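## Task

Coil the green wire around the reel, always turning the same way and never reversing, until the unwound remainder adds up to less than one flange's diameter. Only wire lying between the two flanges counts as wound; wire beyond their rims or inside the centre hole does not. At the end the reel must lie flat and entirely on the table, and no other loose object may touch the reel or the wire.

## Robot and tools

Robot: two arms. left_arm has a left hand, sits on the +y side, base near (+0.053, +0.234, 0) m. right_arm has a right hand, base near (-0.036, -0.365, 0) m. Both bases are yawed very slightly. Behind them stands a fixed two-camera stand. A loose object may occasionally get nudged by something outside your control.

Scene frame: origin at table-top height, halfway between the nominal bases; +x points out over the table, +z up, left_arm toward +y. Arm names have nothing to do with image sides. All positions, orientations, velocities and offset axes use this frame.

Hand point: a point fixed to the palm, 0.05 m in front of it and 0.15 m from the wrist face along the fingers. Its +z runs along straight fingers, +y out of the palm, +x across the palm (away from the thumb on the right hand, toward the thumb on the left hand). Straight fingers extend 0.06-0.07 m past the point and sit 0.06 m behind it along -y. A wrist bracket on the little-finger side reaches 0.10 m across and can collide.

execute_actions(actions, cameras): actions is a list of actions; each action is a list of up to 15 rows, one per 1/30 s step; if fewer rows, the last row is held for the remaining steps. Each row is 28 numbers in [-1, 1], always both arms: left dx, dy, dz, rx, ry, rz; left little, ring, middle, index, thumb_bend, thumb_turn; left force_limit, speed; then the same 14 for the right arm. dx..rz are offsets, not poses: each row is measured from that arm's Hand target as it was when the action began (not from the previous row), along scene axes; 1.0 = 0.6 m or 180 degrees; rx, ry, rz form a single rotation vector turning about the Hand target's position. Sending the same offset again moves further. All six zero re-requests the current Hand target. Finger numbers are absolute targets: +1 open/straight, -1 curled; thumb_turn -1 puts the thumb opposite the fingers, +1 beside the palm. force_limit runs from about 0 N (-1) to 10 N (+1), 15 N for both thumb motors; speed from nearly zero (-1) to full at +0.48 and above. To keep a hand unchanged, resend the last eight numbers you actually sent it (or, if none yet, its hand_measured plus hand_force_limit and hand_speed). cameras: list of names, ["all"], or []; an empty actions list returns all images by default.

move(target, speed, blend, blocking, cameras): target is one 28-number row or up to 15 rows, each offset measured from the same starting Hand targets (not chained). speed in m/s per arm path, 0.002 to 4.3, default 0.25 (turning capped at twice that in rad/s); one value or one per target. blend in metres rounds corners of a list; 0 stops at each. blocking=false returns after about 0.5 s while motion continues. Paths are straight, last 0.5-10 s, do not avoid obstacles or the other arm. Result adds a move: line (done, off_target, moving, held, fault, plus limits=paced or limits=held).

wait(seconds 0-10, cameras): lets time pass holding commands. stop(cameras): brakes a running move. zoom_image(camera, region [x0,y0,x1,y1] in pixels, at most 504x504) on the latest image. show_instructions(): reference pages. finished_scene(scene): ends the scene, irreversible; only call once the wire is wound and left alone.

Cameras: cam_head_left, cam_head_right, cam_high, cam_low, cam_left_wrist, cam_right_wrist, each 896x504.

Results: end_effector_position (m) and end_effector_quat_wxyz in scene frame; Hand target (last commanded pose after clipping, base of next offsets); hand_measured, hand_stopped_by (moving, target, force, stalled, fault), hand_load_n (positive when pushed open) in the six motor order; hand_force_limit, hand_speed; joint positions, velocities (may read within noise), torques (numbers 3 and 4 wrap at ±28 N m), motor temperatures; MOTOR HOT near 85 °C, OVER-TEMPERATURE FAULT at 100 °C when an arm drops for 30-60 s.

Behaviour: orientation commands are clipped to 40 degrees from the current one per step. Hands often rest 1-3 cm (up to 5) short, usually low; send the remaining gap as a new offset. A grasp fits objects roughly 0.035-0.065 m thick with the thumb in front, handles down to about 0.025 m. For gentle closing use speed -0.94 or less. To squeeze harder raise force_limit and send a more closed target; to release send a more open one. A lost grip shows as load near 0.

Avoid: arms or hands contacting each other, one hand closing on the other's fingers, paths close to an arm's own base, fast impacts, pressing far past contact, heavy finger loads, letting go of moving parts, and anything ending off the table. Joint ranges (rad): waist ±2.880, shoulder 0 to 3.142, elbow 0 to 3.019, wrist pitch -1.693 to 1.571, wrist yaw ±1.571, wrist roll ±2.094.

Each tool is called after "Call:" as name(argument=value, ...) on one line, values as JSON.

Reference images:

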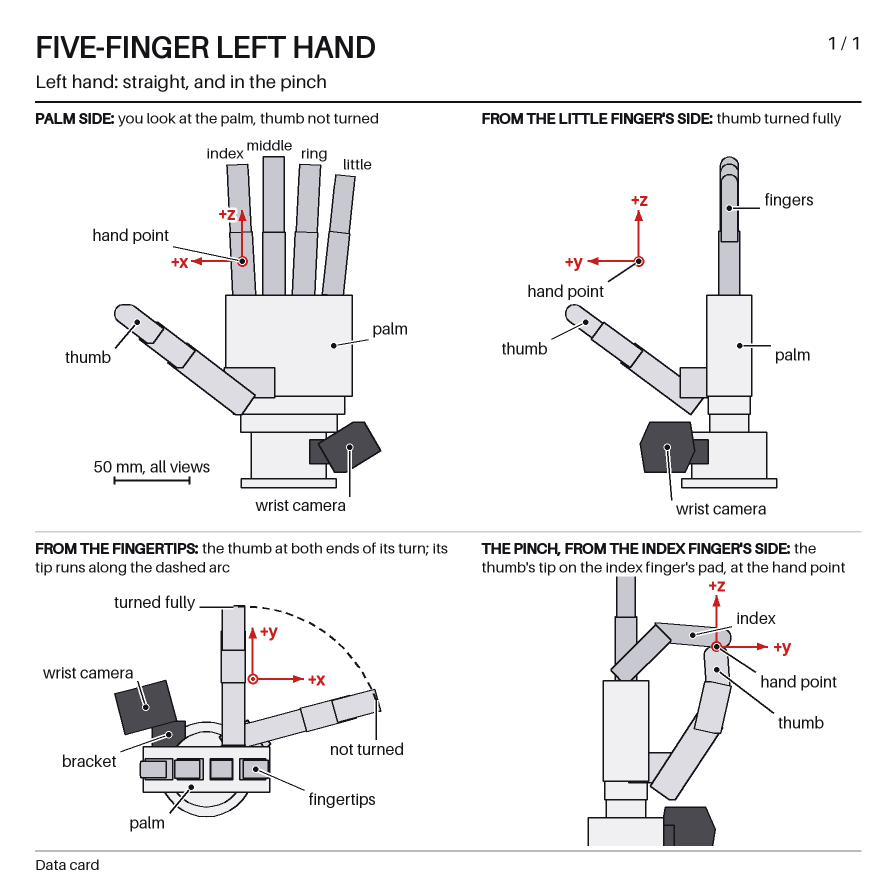

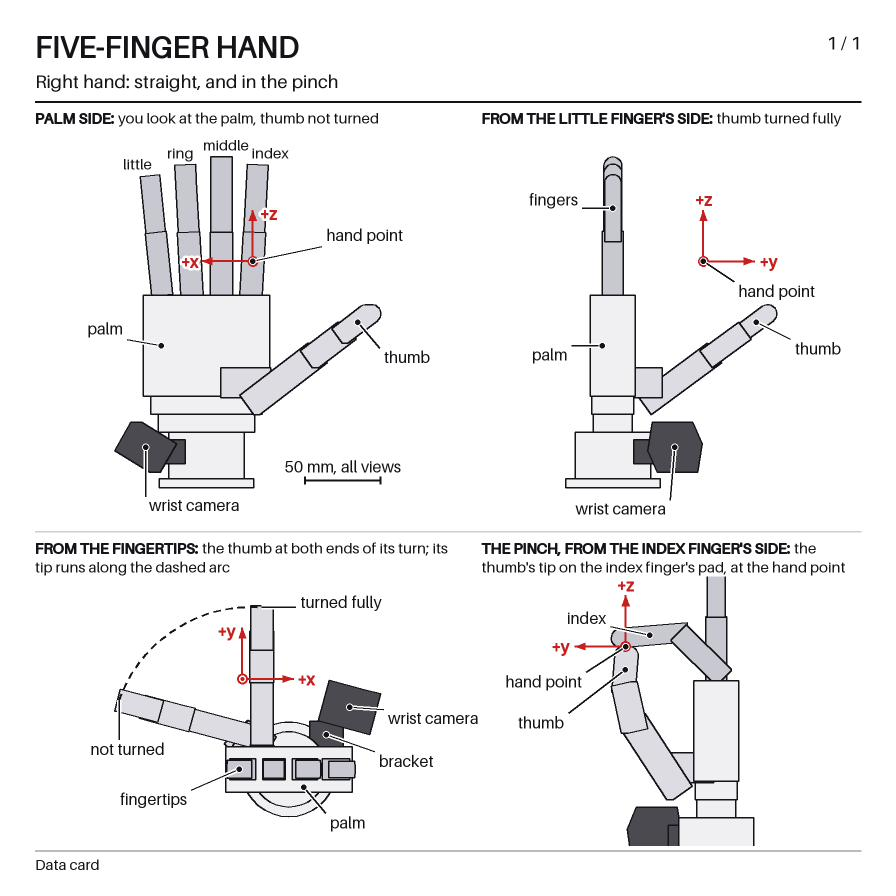

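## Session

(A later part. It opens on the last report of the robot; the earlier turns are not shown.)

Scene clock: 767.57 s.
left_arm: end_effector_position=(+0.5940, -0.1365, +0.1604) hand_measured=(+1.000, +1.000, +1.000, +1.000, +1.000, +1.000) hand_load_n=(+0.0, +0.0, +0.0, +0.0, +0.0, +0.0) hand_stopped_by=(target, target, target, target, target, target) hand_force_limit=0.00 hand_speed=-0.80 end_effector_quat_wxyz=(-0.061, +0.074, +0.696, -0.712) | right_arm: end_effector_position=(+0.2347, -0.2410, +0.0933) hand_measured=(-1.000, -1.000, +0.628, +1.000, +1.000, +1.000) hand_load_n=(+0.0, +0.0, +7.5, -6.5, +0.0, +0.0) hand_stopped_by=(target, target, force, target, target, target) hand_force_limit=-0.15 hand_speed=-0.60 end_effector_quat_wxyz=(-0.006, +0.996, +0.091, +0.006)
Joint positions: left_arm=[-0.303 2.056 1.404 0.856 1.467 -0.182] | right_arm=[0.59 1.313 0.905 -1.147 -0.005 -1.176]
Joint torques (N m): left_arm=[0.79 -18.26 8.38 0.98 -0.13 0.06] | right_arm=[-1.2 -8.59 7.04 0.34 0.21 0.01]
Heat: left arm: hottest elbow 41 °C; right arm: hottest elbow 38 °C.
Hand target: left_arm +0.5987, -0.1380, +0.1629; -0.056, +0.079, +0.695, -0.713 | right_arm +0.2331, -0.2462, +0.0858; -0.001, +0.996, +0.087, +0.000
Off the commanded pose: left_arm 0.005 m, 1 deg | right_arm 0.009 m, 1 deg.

Call:
move(target=[[0,0,0,0,0,0,1,1,1,1,1,1,0,-0.8,-0.0545,0.0198,0,0,0,-0.1944,-1,-1,0.1,1,1,1,-0.15,-0.6],[0,0,0,0,0,0,1,1,1,1,1,1,0,-0.8,-0.0952,0.0638,0,0,0,-0.3889,-1,-1,0.1,1,1,1,-0.15,-0.6],[0,0,0,0,0,0,1,1,1,1,1,1,0,-0.8,-0.101,0.1233,0,0,0,-0.5833,-1,-1,0.1,1,1,1,-0.15,-0.6],[0,0,0,0,0,0,1,1,1,1,1,1,0,-0.8,-0.073,0.1765,0,0,0,-0.7778,-1,-1,0.1,1,1,1,-0.15,-0.6],[0,0,0,0,0,0,1,1,1,1,1,1,0,-0.8,-0.0215,0.2032,0,0,0,-0.9722,-1,-1,0.1,1,1,1,-0.15,-0.6]], speed=0.28, blend=[0.005,0.005,0.005,0.005,0], cameras=["cam_head_left","cam_high"])

Call:
zoom_image(camera="cam_head_left", region=[500, 290, 640, 390])

Call:
zoom_image(camera="cam_high", region=[220, 110, 380, 230])

Scene clock: 787.27 s.
left_arm: end_effector_position=(+0.5940, -0.1365, +0.1604) hand_measured=(+1.000, +1.000, +1.000, +1.000, +1.000, +1.000) hand_load_n=(+0.0, +0.0, +0.0, +0.0, +0.0, +0.0) hand_stopped_by=(target, target, target, target, target, target) hand_force_limit=0.00 hand_speed=-0.80 end_effector_quat_wxyz=(-0.061, +0.074, +0.696, -0.712) | right_arm: end_effector_position=(+0.2311, -0.1222, +0.0936) hand_measured=(-1.000, -1.000, +0.628, +1.000, +1.000, +1.000) hand_load_n=(+0.0, +0.0, +7.0, -3.5, +0.0, +0.0) hand_stopped_by=(target, target, force, target, target, target) hand_force_limit=-0.15 hand_speed=-0.60 end_effector_quat_wxyz=(+0.013, -0.132, +0.991, +0.004)
Joint positions: left_arm=[-0.303 2.056 1.404 0.856 1.467 -0.182] | right_arm=[0.629 1.203 0.806 -1.147 0.005 1.922]
Joint torques (N m): left_arm=[0.79 -18.26 8.29 0.94 -0.12 0.08] | right_arm=[0.38 -7.77 6.72 -0.35 -0.12 0.18]
Heat: left arm: hottest elbow 41 °C; right arm: hottest elbow 37 °C.
Hand target: left_arm +0.5987, -0.1380, +0.1629; -0.056, +0.079, +0.695, -0.713 | right_arm +0.2201, -0.1244, +0.0857; +0.000, -0.131, +0.991, -0.001
Off the commanded pose: left_arm 0.005 m, 1 deg | right_arm 0.014 m, 2 deg.
move: off_target (right_arm)
Images, in order (width x height): cam_head_left 896x504, cam_high 896x504.

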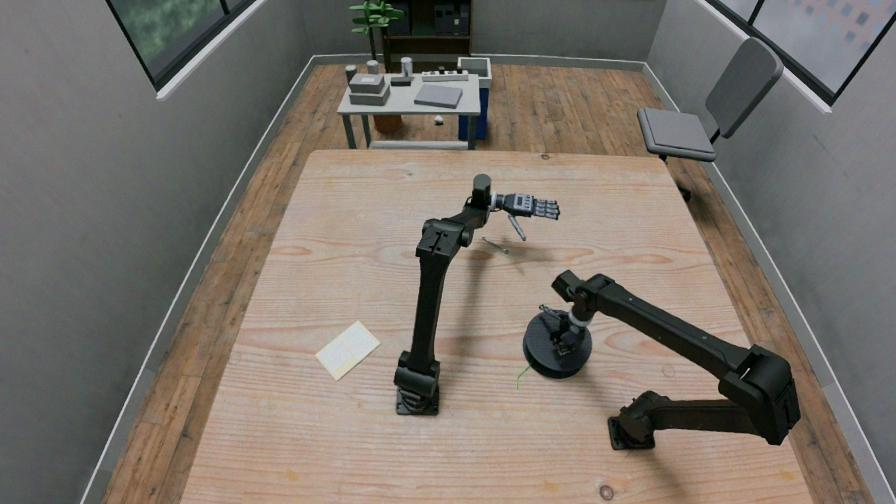

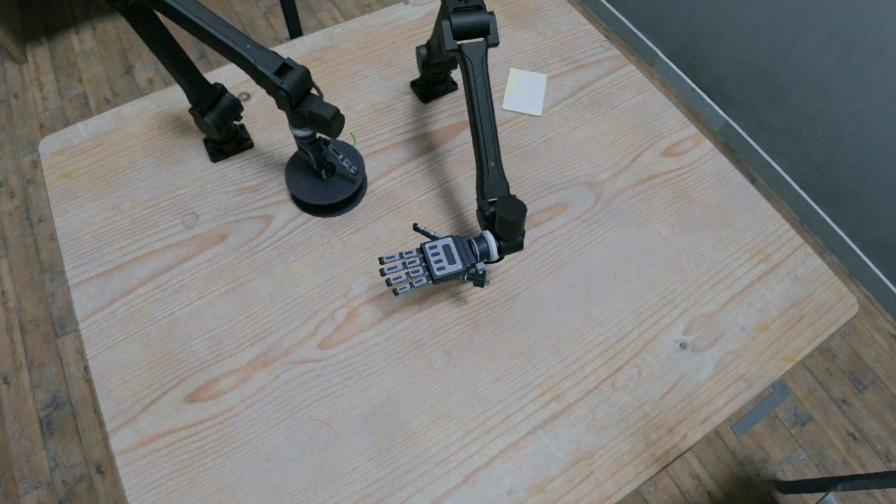

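Scaled by 3.600 from the camera's 896x504 image, which has a finer 1280x720 frame.

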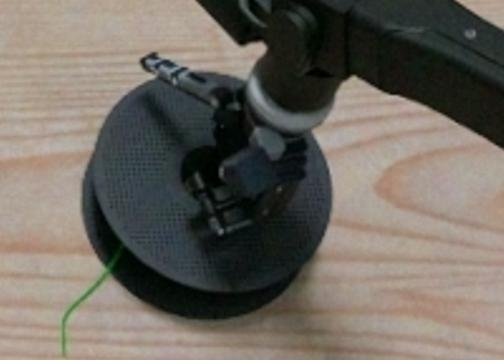

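Scaled by 3.150 from the camera's 896x504 image, which has a finer 1280x720 frame.

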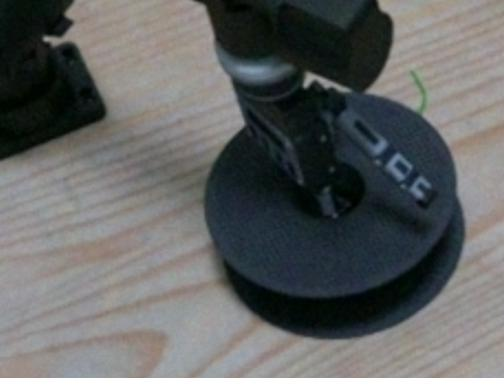

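Call:
move(target=[[0,0,0,0,0,0,1,1,1,1,1,1,0,-0.8,0,0,0,0,0,0,-1,-1,1,1,1,1,-0.2,0.4],[0,0,0,0,0,0,1,1,1,1,1,1,0,-0.8,0,0,0.2,0,0,0,-1,-1,1,1,1,1,-0.2,0.4],[0,0,0,0,0,0,1,1,1,1,1,1,0,-0.8,-0.0813,-0.1058,0.2,0,0,0.4722,-1,-1,1,1,1,1,-0.2,0.4],[0,0,0,0,0,0,1,1,1,1,1,1,0,-0.8,0.05,-0.17,0.18,0,0,0.9722,-1,-1,1,1,1,1,-0.2,0.4]], speed=[0.2,0.2,0.5,0.5], blend=[0,0,0.02,0], cameras=["cam_head_left","cam_low"])

Call:
zoom_image(camera="cam_head_left", region=[500, 290, 640, 390])

Call:
zoom_image(camera="cam_low", region=[420, 240, 540, 330])

Scene clock: 818.17 s.
left_arm: end_effector_position=(+0.5940, -0.1365, +0.1604) hand_measured=(+1.000, +1.000, +1.000, +1.000, +1.000, +1.000) hand_load_n=(+0.0, +0.0, +0.0, +0.0, +0.0, +0.0) hand_stopped_by=(target, target, target, target, target, target) hand_force_limit=0.00 hand_speed=-0.80 end_effector_quat_wxyz=(-0.061, +0.074, +0.696, -0.712) | right_arm: end_effector_position=(+0.2350, -0.2373, +0.1812) hand_measured=(-1.000, -1.000, +1.000, +1.000, +1.000, +1.000) hand_load_n=(+0.0, +0.0, +0.0, +0.0, +0.0, +0.0) hand_stopped_by=(target, target, target, target, target, target) hand_force_limit=-0.20 hand_speed=0.40 end_effector_quat_wxyz=(+0.011, +0.996, +0.082, -0.019)
Joint positions: left_arm=[-0.303 2.056 1.404 0.856 1.467 -0.182] | right_arm=[0.599 1.296 1.121 -1.439 0.001 -1.15]
Joint torques (N m): left_arm=[1.03 -18.32 8.4 0.94 -0.13 0.06] | right_arm=[-0.26 -9.41 12.15 0.08 -0.04 -0.05]
Heat: left arm: hottest elbow 41 °C; right arm: hottest elbow 37 °C.
Hand target: left_arm +0.5987, -0.1380, +0.1629; -0.056, +0.079, +0.695, -0.713 | right_arm +0.2501, -0.2263, +0.1937; -0.001, +0.996, +0.087, +0.000
Off the commanded pose: left_arm 0.005 m, 1 deg | right_arm 0.022 m, 3 deg.
move: off_target (right_arm)
Images, in order (width x height): cam_head_left 896x504, cam_low 896x504.

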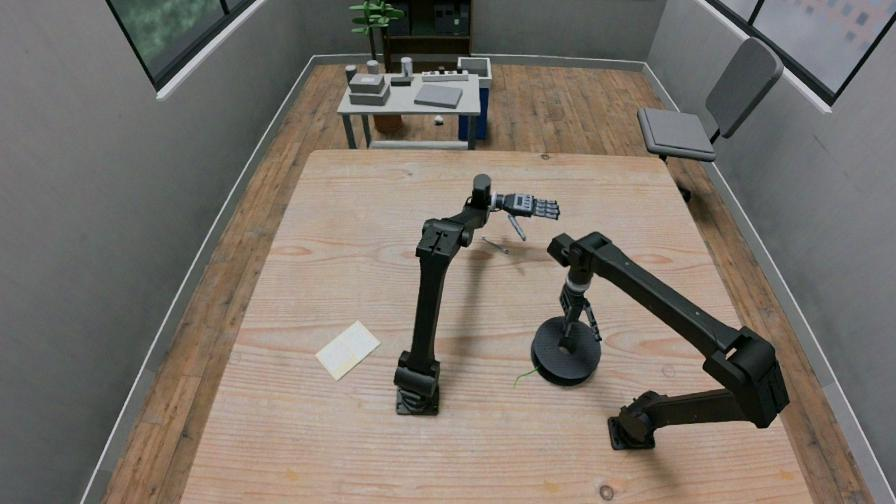

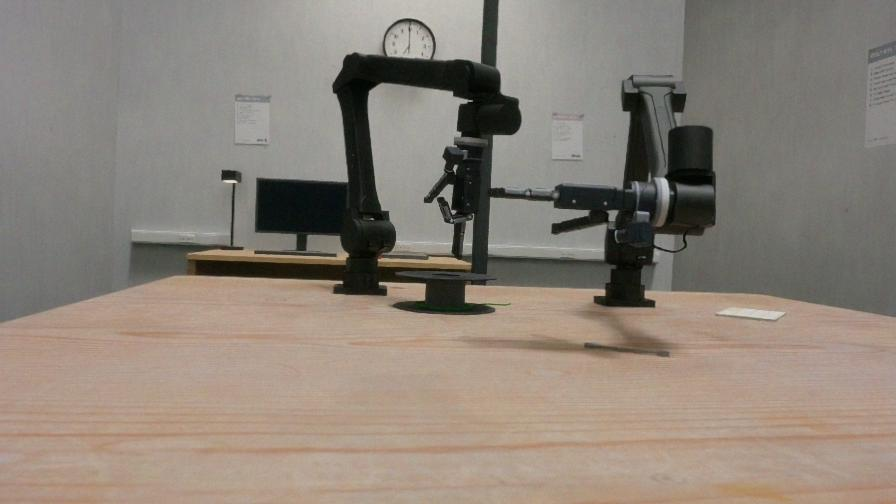

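Scaled by 3.600 from the camera's 896x504 image, which has a finer 1280x720 frame.

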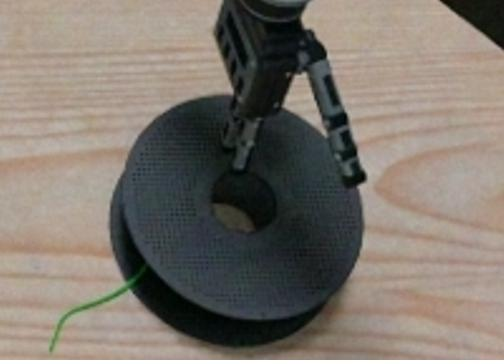

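Scaled by 4.200 from the camera's 896x504 image, which has a finer 1280x720 frame.

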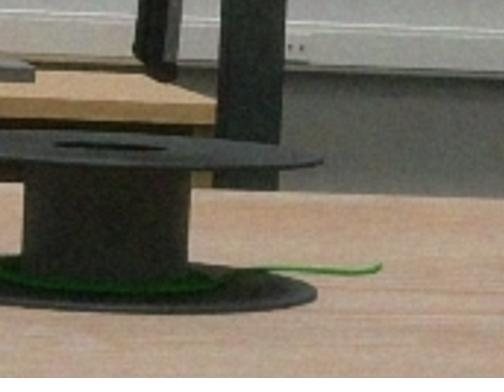

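Call:
move(target=[0,0,0,0,0,0,1,1,1,1,1,1,0,-0.8,-0.052,-0.044,-0.015,0,0,0,-1,-1,0.99,1,1,1,-0.2,0.4], speed=0.15, cameras=["cam_low", "cam_head_left"])

Call:
zoom_image(camera="cam_low", region=[420, 240, 540, 330])

Call:
zoom_image(camera="cam_head_left", region=[500, 290, 640, 390])

Scene clock: 841.60 s.
left_arm: end_effector_position=(+0.5940, -0.1365, +0.1604) hand_measured=(+1.000, +1.000, +1.000, +1.000, +1.000, +1.000) hand_load_n=(+0.0, +0.0, +0.0, +0.0, +0.0, +0.0) hand_stopped_by=(target, target, target, target, target, target) hand_force_limit=0.00 hand_speed=-0.80 end_effector_quat_wxyz=(-0.061, +0.074, +0.696, -0.712) | right_arm: end_effector_position=(+0.2200, -0.2482, +0.1901) hand_measured=(-1.000, -1.000, +0.990, +1.000, +1.000, +1.000) hand_load_n=(+0.0, +0.0, +0.0, +0.0, +0.0, +0.0) hand_stopped_by=(target, target, target, target, target, target) hand_force_limit=-0.20 hand_speed=0.40 end_effector_quat_wxyz=(-0.001, +0.996, +0.089, +0.003)
Joint positions: left_arm=[-0.303 2.056 1.404 0.856 1.467 -0.182] | right_arm=[0.599 1.203 1.073 -1.433 0.001 -1.164]
Joint torques (N m): left_arm=[0.97 -18.26 8.32 0.95 -0.11 0.07] | right_arm=[-1.44 -8.88 7.46 0.27 -0.04 -0.07]
Heat: left arm: hottest elbow 41 °C; right arm: hottest elbow 39 °C.
Hand target: left_arm +0.5987, -0.1380, +0.1629; -0.056, +0.079, +0.695, -0.713 | right_arm +0.2189, -0.2528, +0.1846; -0.001, +0.996, +0.087, +0.000
Off the commanded pose: left_arm 0.005 m, 1 deg | right_arm 0.007 m, 0 deg.
move: done
Images, in order (width x height): cam_head_left 896x504, cam_low 896x504.

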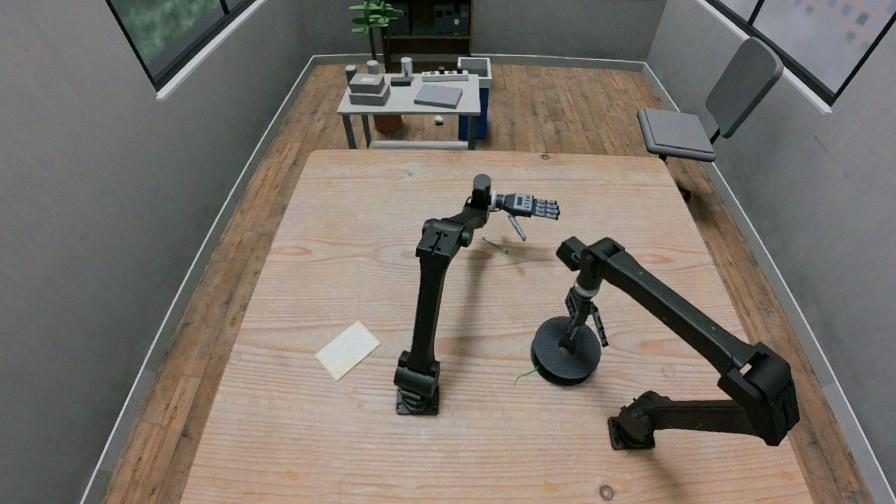

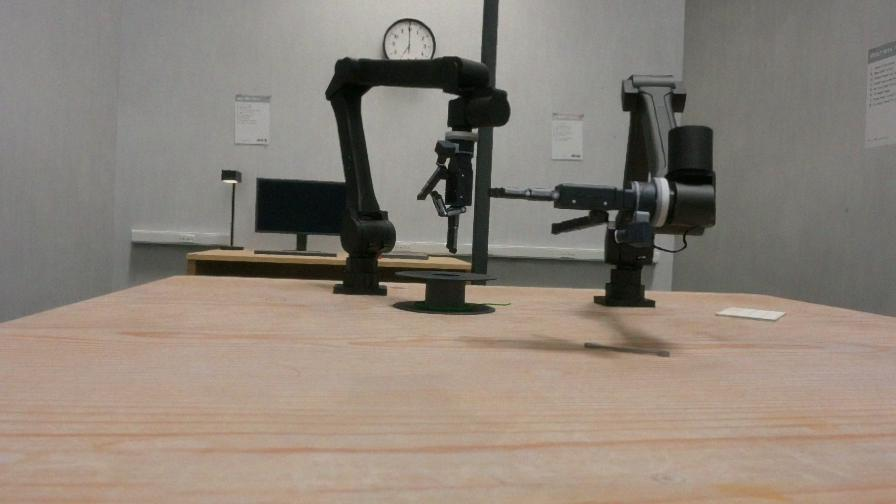

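Scaled by 4.200 from the camera's 896x504 image, which has a finer 1280x720 frame.

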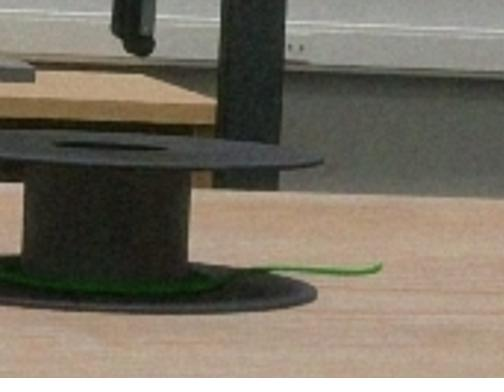

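Scaled by 3.600 from the camera's 896x504 image, which has a finer 1280x720 frame.

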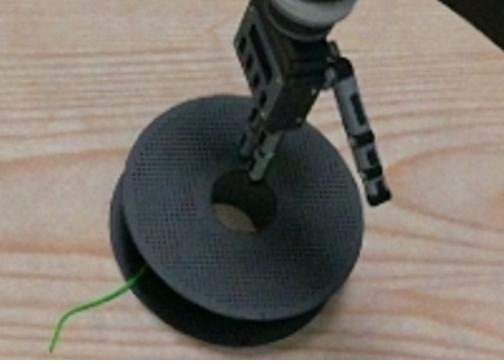

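Call:
move(target=[[0,0,0,0,0,0,1,1,1,1,1,1,0,-0.8,-0.005,-0.021,-0.04,0,0,0,-1,-1,0.99,1,1,1,-0.2,0.4]], speed=0.12, cameras=["cam_low","cam_head_left"])

Call:
zoom_image(camera="cam_low", region=[420, 240, 540, 330])

Call:
zoom_image(camera="cam_head_left", region=[500, 290, 640, 390])

Scene clock: 858.47 s.
left_arm: end_effector_position=(+0.5940, -0.1365, +0.1604) hand_measured=(+1.000, +1.000, +1.000, +1.000, +1.000, +1.000) hand_load_n=(+0.0, +0.0, +0.0, +0.0, +0.0, +0.0) hand_stopped_by=(target, target, target, target, target, target) hand_force_limit=0.00 hand_speed=-0.80 end_effector_quat_wxyz=(-0.061, +0.074, +0.696, -0.712) | right_arm: end_effector_position=(+0.2170, -0.2603, +0.1649) hand_measured=(-1.000, -1.000, +0.990, +1.000, +1.000, +1.000) hand_load_n=(+0.0, +0.0, +0.0, +0.0, +0.0, +0.0) hand_stopped_by=(target, target, target, target, target, target) hand_force_limit=-0.20 hand_speed=0.40 end_effector_quat_wxyz=(+0.000, +0.996, +0.090, +0.000)
Joint positions: left_arm=[-0.303 2.056 1.404 0.856 1.467 -0.182] | right_arm=[0.573 1.195 0.998 -1.374 0 -1.192]
Joint torques (N m): left_arm=[1.03 -18.32 8.35 0.96 -0.13 0.04] | right_arm=[-1.32 -8.88 7.31 0.23 -0.01 -0.05]
Heat: left arm: hottest elbow 41 °C; right arm: hottest elbow 38 °C.
Hand target: left_arm +0.5987, -0.1380, +0.1629; -0.056, +0.079, +0.695, -0.713 | right_arm +0.2160, -0.2654, +0.1608; -0.001, +0.996, +0.087, +0.000
Off the commanded pose: left_arm 0.005 m, 1 deg | right_arm 0.007 m, 0 deg.
move: done
Images, in order (width x height): cam_head_left 896x504, cam_low 896x504.

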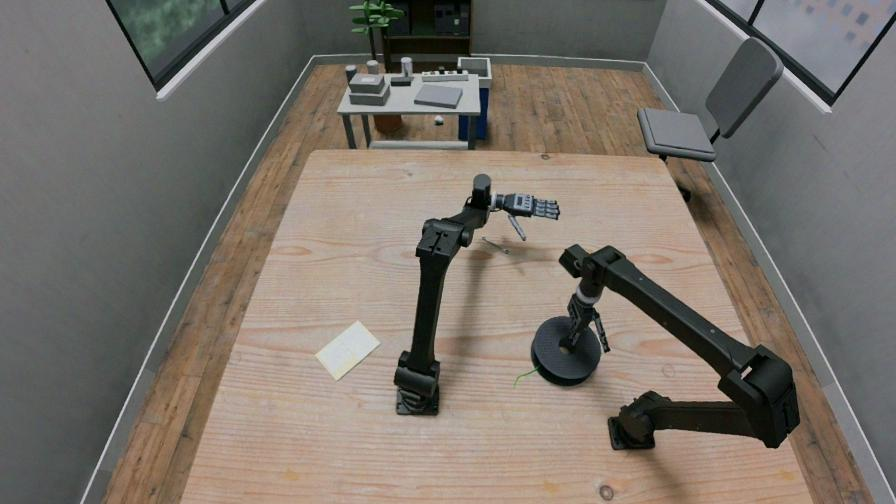

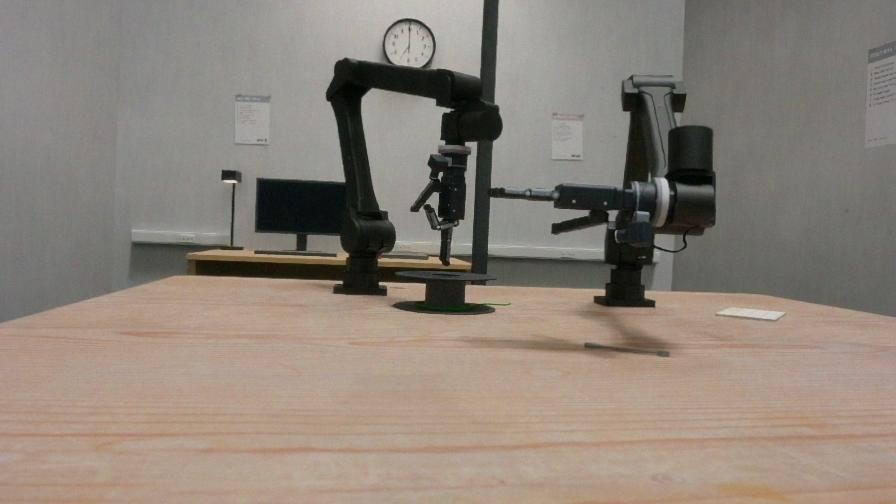

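Scaled by 4.200 from the camera's 896x504 image, which has a finer 1280x720 frame.

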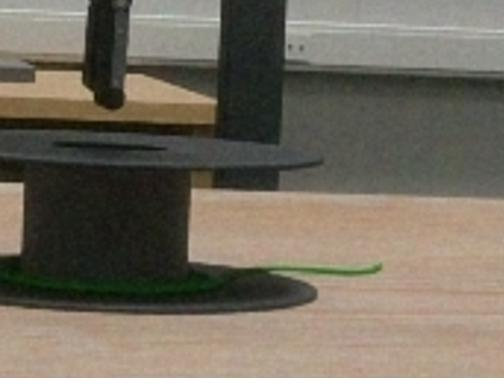

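Scaled by 3.600 from the camera's 896x504 image, which has a finer 1280x720 frame.

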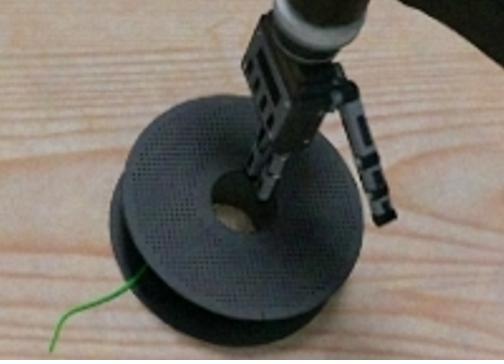

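Call:
move(target=[[0,0,0,0,0,0,1,1,1,1,1,1,0,-0.8,-0.001,0.003,-0.125,0,0,0,-1,-1,0.99,1,1,1,-0.2,0.4]], speed=0.12)

Call:
execute_actions(actions=[[[0,0,0,0,0,0,1,1,1,1,1,1,0,-0.8,0,0,0,0,0,0,-1,-1,0.1,1,1,1,-0.15,-0.6]],[[0,0,0,0,0,0,1,1,1,1,1,1,0,-0.8,0,0,0,0,0,0,-1,-1,0.1,1,1,1,-0.15,-0.6]]])

Scene clock: 868.23 s.
left_arm: end_effector_position=(+0.5940, -0.1365, +0.1604) hand_measured=(+1.000, +1.000, +1.000, +1.000, +1.000, +1.000) hand_load_n=(+0.0, +0.0, +0.0, +0.0, +0.0, +0.0) hand_stopped_by=(target, target, target, target, target, target) hand_force_limit=0.00 hand_speed=-0.80 end_effector_quat_wxyz=(-0.061, +0.074, +0.696, -0.712) | right_arm: end_effector_position=(+0.2176, -0.2600, +0.0934) hand_measured=(-1.000, -1.000, +0.990, +1.000, +1.000, +1.000) hand_load_n=(+0.0, +0.0, +0.0, +0.0, +0.0, +0.0) hand_stopped_by=(target, target, target, target, target, target) hand_force_limit=-0.20 hand_speed=0.40 end_effector_quat_wxyz=(-0.003, +0.996, +0.090, +0.007)
Joint positions: left_arm=[-0.303 2.056 1.404 0.856 1.467 -0.182] | right_arm=[0.573 1.246 0.846 -1.155 0 -1.193]
Joint torques (N m): left_arm=[0.97 -18.14 8.27 0.98 -0.14 0.07] | right_arm=[-1.14 -7.53 6.94 0.36 -0.02 0.02]
Heat: left arm: hottest elbow 42 °C; right arm: hottest elbow 38 °C.
Hand target: left_arm +0.5987, -0.1380, +0.1629; -0.056, +0.079, +0.695, -0.713 | right_arm +0.2153, -0.2636, +0.0857; -0.001, +0.996, +0.087, +0.000
Off the commanded pose: left_arm 0.005 m, 1 deg | right_arm 0.009 m, 1 deg.
move: done

Scene clock: 869.43 s.
left_arm: end_effector_position=(+0.5940, -0.1365, +0.1604) hand_measured=(+1.000, +1.000, +1.000, +1.000, +1.000, +1.000) hand_load_n=(+0.0, +0.0, +0.0, +0.0, +0.0, -0.5) hand_stopped_by=(target, target, target, target, target, target) hand_force_limit=0.00 hand_speed=-0.80 end_effector_quat_wxyz=(-0.061, +0.074, +0.696, -0.712) | right_arm: end_effector_position=(+0.2172, -0.2589, +0.0929) hand_measured=(-1.000, -1.000, +0.628, +1.000, +1.000, +1.000) hand_load_n=(+0.0, +0.0, +7.0, -6.0, +0.0, +0.0) hand_stopped_by=(target, target, force, target, target, target) hand_force_limit=-0.15 hand_speed=-0.60 end_effector_quat_wxyz=(-0.006, +0.996, +0.090, +0.006)
Joint positions: left_arm=[-0.303 2.056 1.404 0.856 1.467 -0.182] | right_arm=[0.573 1.246 0.846 -1.154 -0.005 -1.193]
Joint torques (N m): left_arm=[1.03 -18.26 8.31 0.9 -0.14 0.06] | right_arm=[-1.14 -7.65 7.02 0.32 0.19 0.03]
Heat: left arm: hottest elbow 42 °C; right arm: hottest elbow 38 °C.
Hand target: left_arm +0.5987, -0.1380, +0.1629; -0.056, +0.079, +0.695, -0.713 | right_arm +0.2153, -0.2636, +0.0857; -0.001, +0.996, +0.087, +0.000
Off the commanded pose: left_arm 0.005 m, 1 deg | right_arm 0.009 m, 1 deg.

Call:
move(target=[[0,0,0,0,0,0,1,1,1,1,1,1,0,-0.8,-0.0545,0.0198,0,0,0,-0.1944,-1,-1,0.1,1,1,1,-0.15,-0.6],[0,0,0,0,0,0,1,1,1,1,1,1,0,-0.8,-0.0952,0.0638,0,0,0,-0.3889,-1,-1,0.1,1,1,1,-0.15,-0.6],[0,0,0,0,0,0,1,1,1,1,1,1,0,-0.8,-0.101,0.1233,0,0,0,-0.5833,-1,-1,0.1,1,1,1,-0.15,-0.6],[0,0,0,0,0,0,1,1,1,1,1,1,0,-0.8,-0.073,0.1765,0,0,0,-0.7778,-1,-1,0.1,1,1,1,-0.15,-0.6]], speed=0.28, blend=[0.005,0.005,0.005,0], cameras=["cam_head_left","cam_low"])

Call:
zoom_image(camera="cam_head_left", region=[500, 290, 640, 390])

Call:
zoom_image(camera="cam_low", region=[380, 250, 520, 330])

Scene clock: 884.57 s.
left_arm: end_effector_position=(+0.5940, -0.1365, +0.1604) hand_measured=(+1.000, +1.000, +1.000, +1.000, +1.000, +1.000) hand_load_n=(+0.0, +0.0, +0.0, +0.0, +0.0, -0.5) hand_stopped_by=(target, target, target, target, target, target) hand_force_limit=0.00 hand_speed=-0.80 end_effector_quat_wxyz=(-0.061, +0.074, +0.696, -0.712) | right_arm: end_effector_position=(+0.1834, -0.1548, +0.0926) hand_measured=(-1.000, -1.000, +0.628, +1.000, +1.000, +1.000) hand_load_n=(+0.0, +0.0, +7.0, -4.5, +0.0, +0.0) hand_stopped_by=(target, target, force, target, target, target) hand_force_limit=-0.15 hand_speed=-0.60 end_effector_quat_wxyz=(+0.015, -0.423, +0.906, +0.001)
Joint positions: left_arm=[-0.303 2.056 1.404 0.856 1.467 -0.182] | right_arm=[0.56 1.135 0.754 -1.159 0.002 1.243]
Joint torques (N m): left_arm=[0.91 -18.26 8.35 0.96 -0.13 0.06] | right_arm=[0.32 -6.95 6.65 -0.54 0.05 0.19]
Heat: left arm: hottest elbow 42 °C; right arm: hottest elbow 37 °C.
Hand target: left_arm +0.5987, -0.1380, +0.1629; -0.056, +0.079, +0.695, -0.713 | right_arm +0.1715, -0.1576, +0.0858; +0.001, -0.423, +0.906, -0.001
Off the commanded pose: left_arm 0.005 m, 1 deg | right_arm 0.014 m, 2 deg.
move: off_target (right_arm)
Images, in order (width x height): cam_head_left 896x504, cam_low 896x504.

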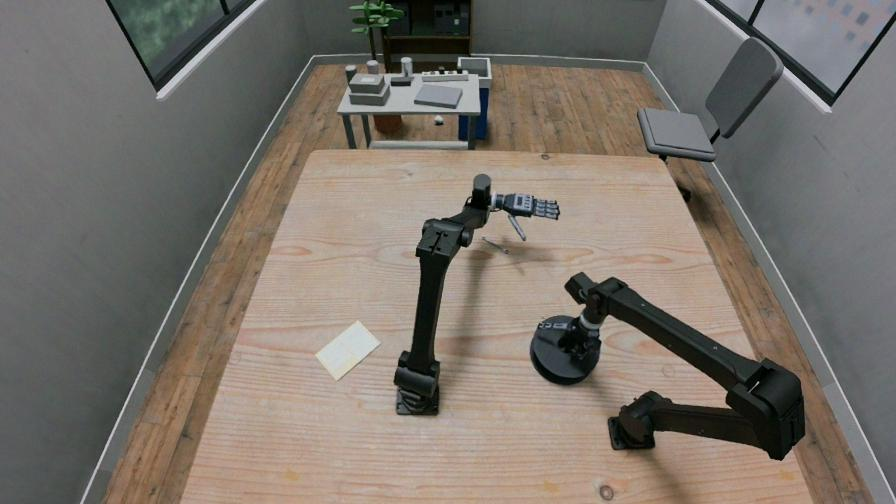

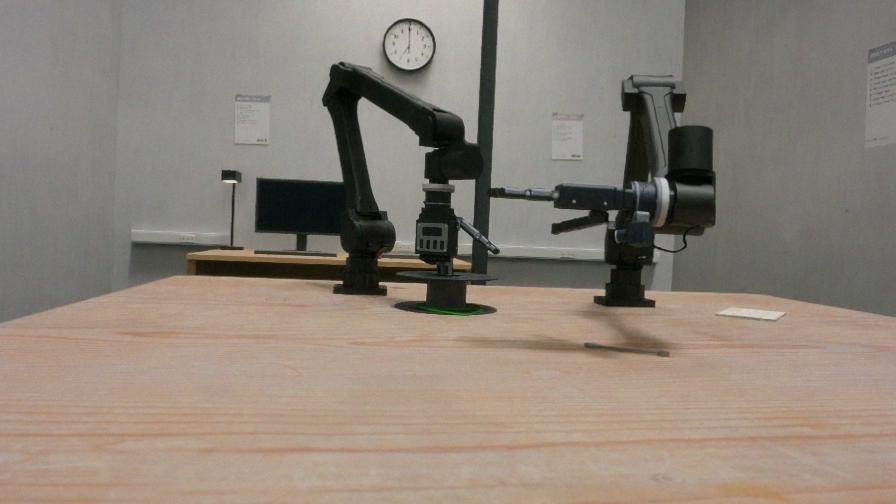

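Scaled by 3.600 from the camera's 896x504 image, which has a finer 1280x720 frame.

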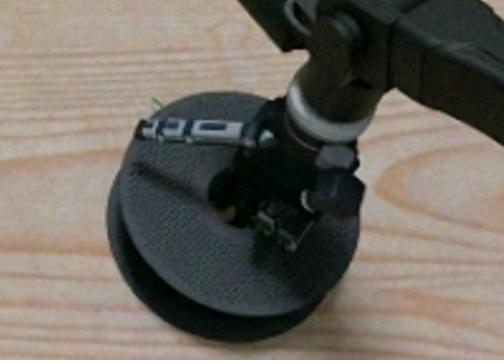

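Scaled by 3.600 from the camera's 896x504 image, which has a finer 1280x720 frame.

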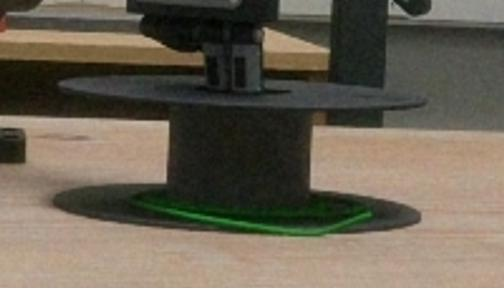

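Call:
move(target=[[0,0,0,0,0,0,1,1,1,1,1,1,0,-0.8,0.01,0.003,0,0,0,0,-1,-1,1,1,1,1,-0.2,0.4],[0,0,0,0,0,0,1,1,1,1,1,1,0,-0.8,0.012,0.003,0.15,0,0,0,-1,-1,1,1,1,1,-0.2,0.4],[0,0,0,0,0,0,1,1,1,1,1,1,0,-0.8,0.0,0,0.3,0,0,0,-1,-1,1,1,1,1,-0.2,0.4]], speed=[0.1,0.15,0.3], blend=[0,0.02,0], cameras=["cam_head_left","cam_low","cam_high"])

Call:
zoom_image(camera="cam_head_left", region=[500, 290, 640, 390])

Call:
zoom_image(camera="cam_low", region=[380, 250, 520, 330])

Call:
zoom_image(camera="cam_high", region=[220, 110, 380, 230])

Scene clock: 899.13 s.
left_arm: end_effector_position=(+0.5940, -0.1365, +0.1604) hand_measured=(+1.000, +1.000, +1.000, +1.000, +1.000, +1.000) hand_load_n=(+0.0, +0.0, +0.0, +0.0, +0.0, +0.0) hand_stopped_by=(target, target, target, target, target, target) hand_force_limit=0.00 hand_speed=-0.80 end_effector_quat_wxyz=(-0.061, +0.074, +0.696, -0.712) | right_arm: end_effector_position=(+0.1622, -0.1674, +0.2458) hand_measured=(-1.000, -1.000, +1.000, +1.000, +1.000, +1.000) hand_load_n=(-0.5, +0.0, +0.0, +0.0, +0.0, +0.0) hand_stopped_by=(target, target, target, target, target, target) hand_force_limit=-0.20 hand_speed=0.40 end_effector_quat_wxyz=(-0.018, -0.420, +0.907, -0.002)
Joint positions: left_arm=[-0.303 2.056 1.404 0.856 1.467 -0.182] | right_arm=[0.56 1.044 1.102 -1.666 0 1.249]
Joint torques (N m): left_arm=[0.85 -18.2 8.31 0.92 -0.13 0.06] | right_arm=[0.44 -4.84 13.16 -0.5 0.04 0.12]
Heat: left arm: hottest elbow 42 °C; right arm: hottest elbow 37 °C.
Hand target: left_arm +0.5987, -0.1380, +0.1629; -0.056, +0.079, +0.695, -0.713 | right_arm +0.1715, -0.1576, +0.2657; +0.001, -0.423, +0.906, -0.001
Off the commanded pose: left_arm 0.005 m, 1 deg | right_arm 0.024 m, 2 deg.
move: off_target (right_arm)
Images, in order (width x height): cam_head_left 896x504, cam_high 896x504, cam_low 896x504.

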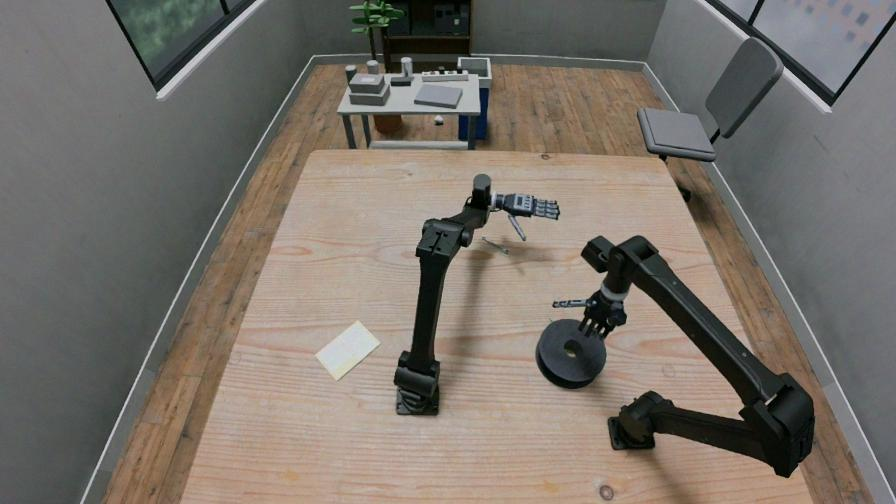

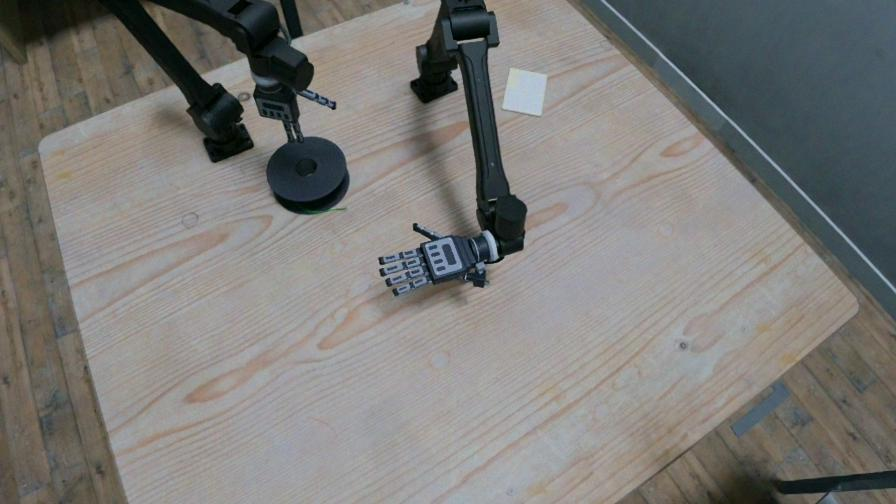

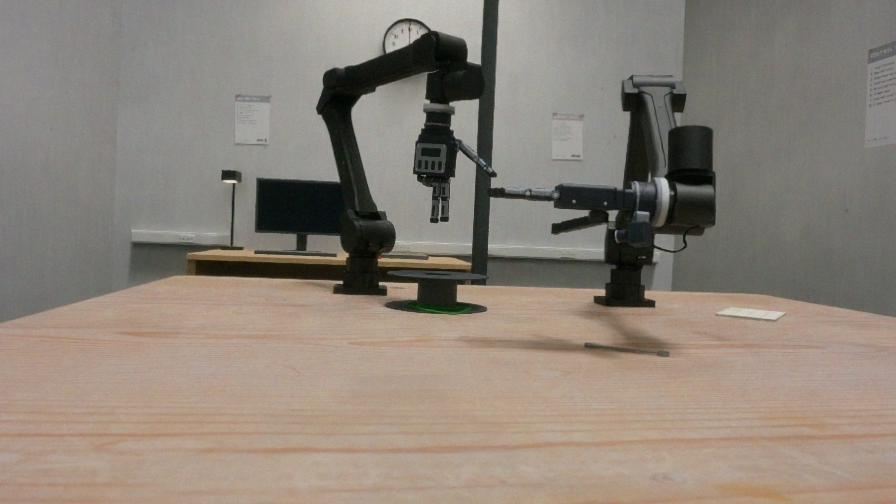

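Scaled by 3.600 from the camera's 896x504 image, which has a finer 1280x720 frame.

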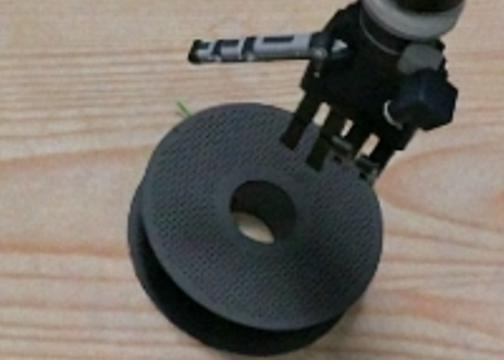

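Scaled by 3.600 from the camera's 896x504 image, which has a finer 1280x720 frame.

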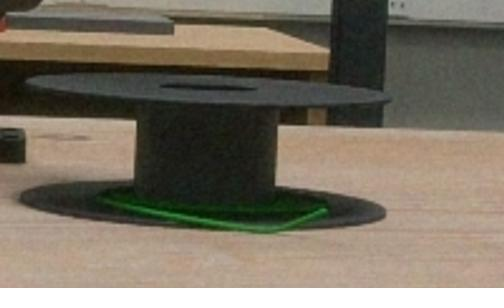

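Scaled by 3.150 from the camera's 896x504 image, which has a finer 1280x720 frame.

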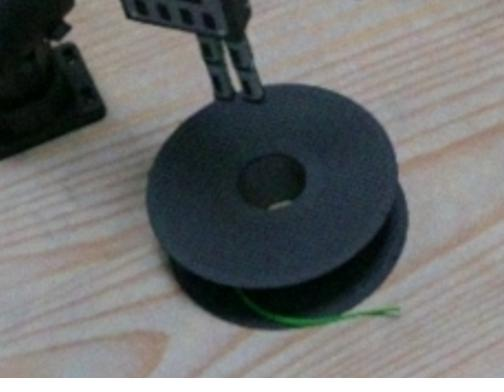

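Call:
finished_scene(scene=2)

The scene is finished: the task was done.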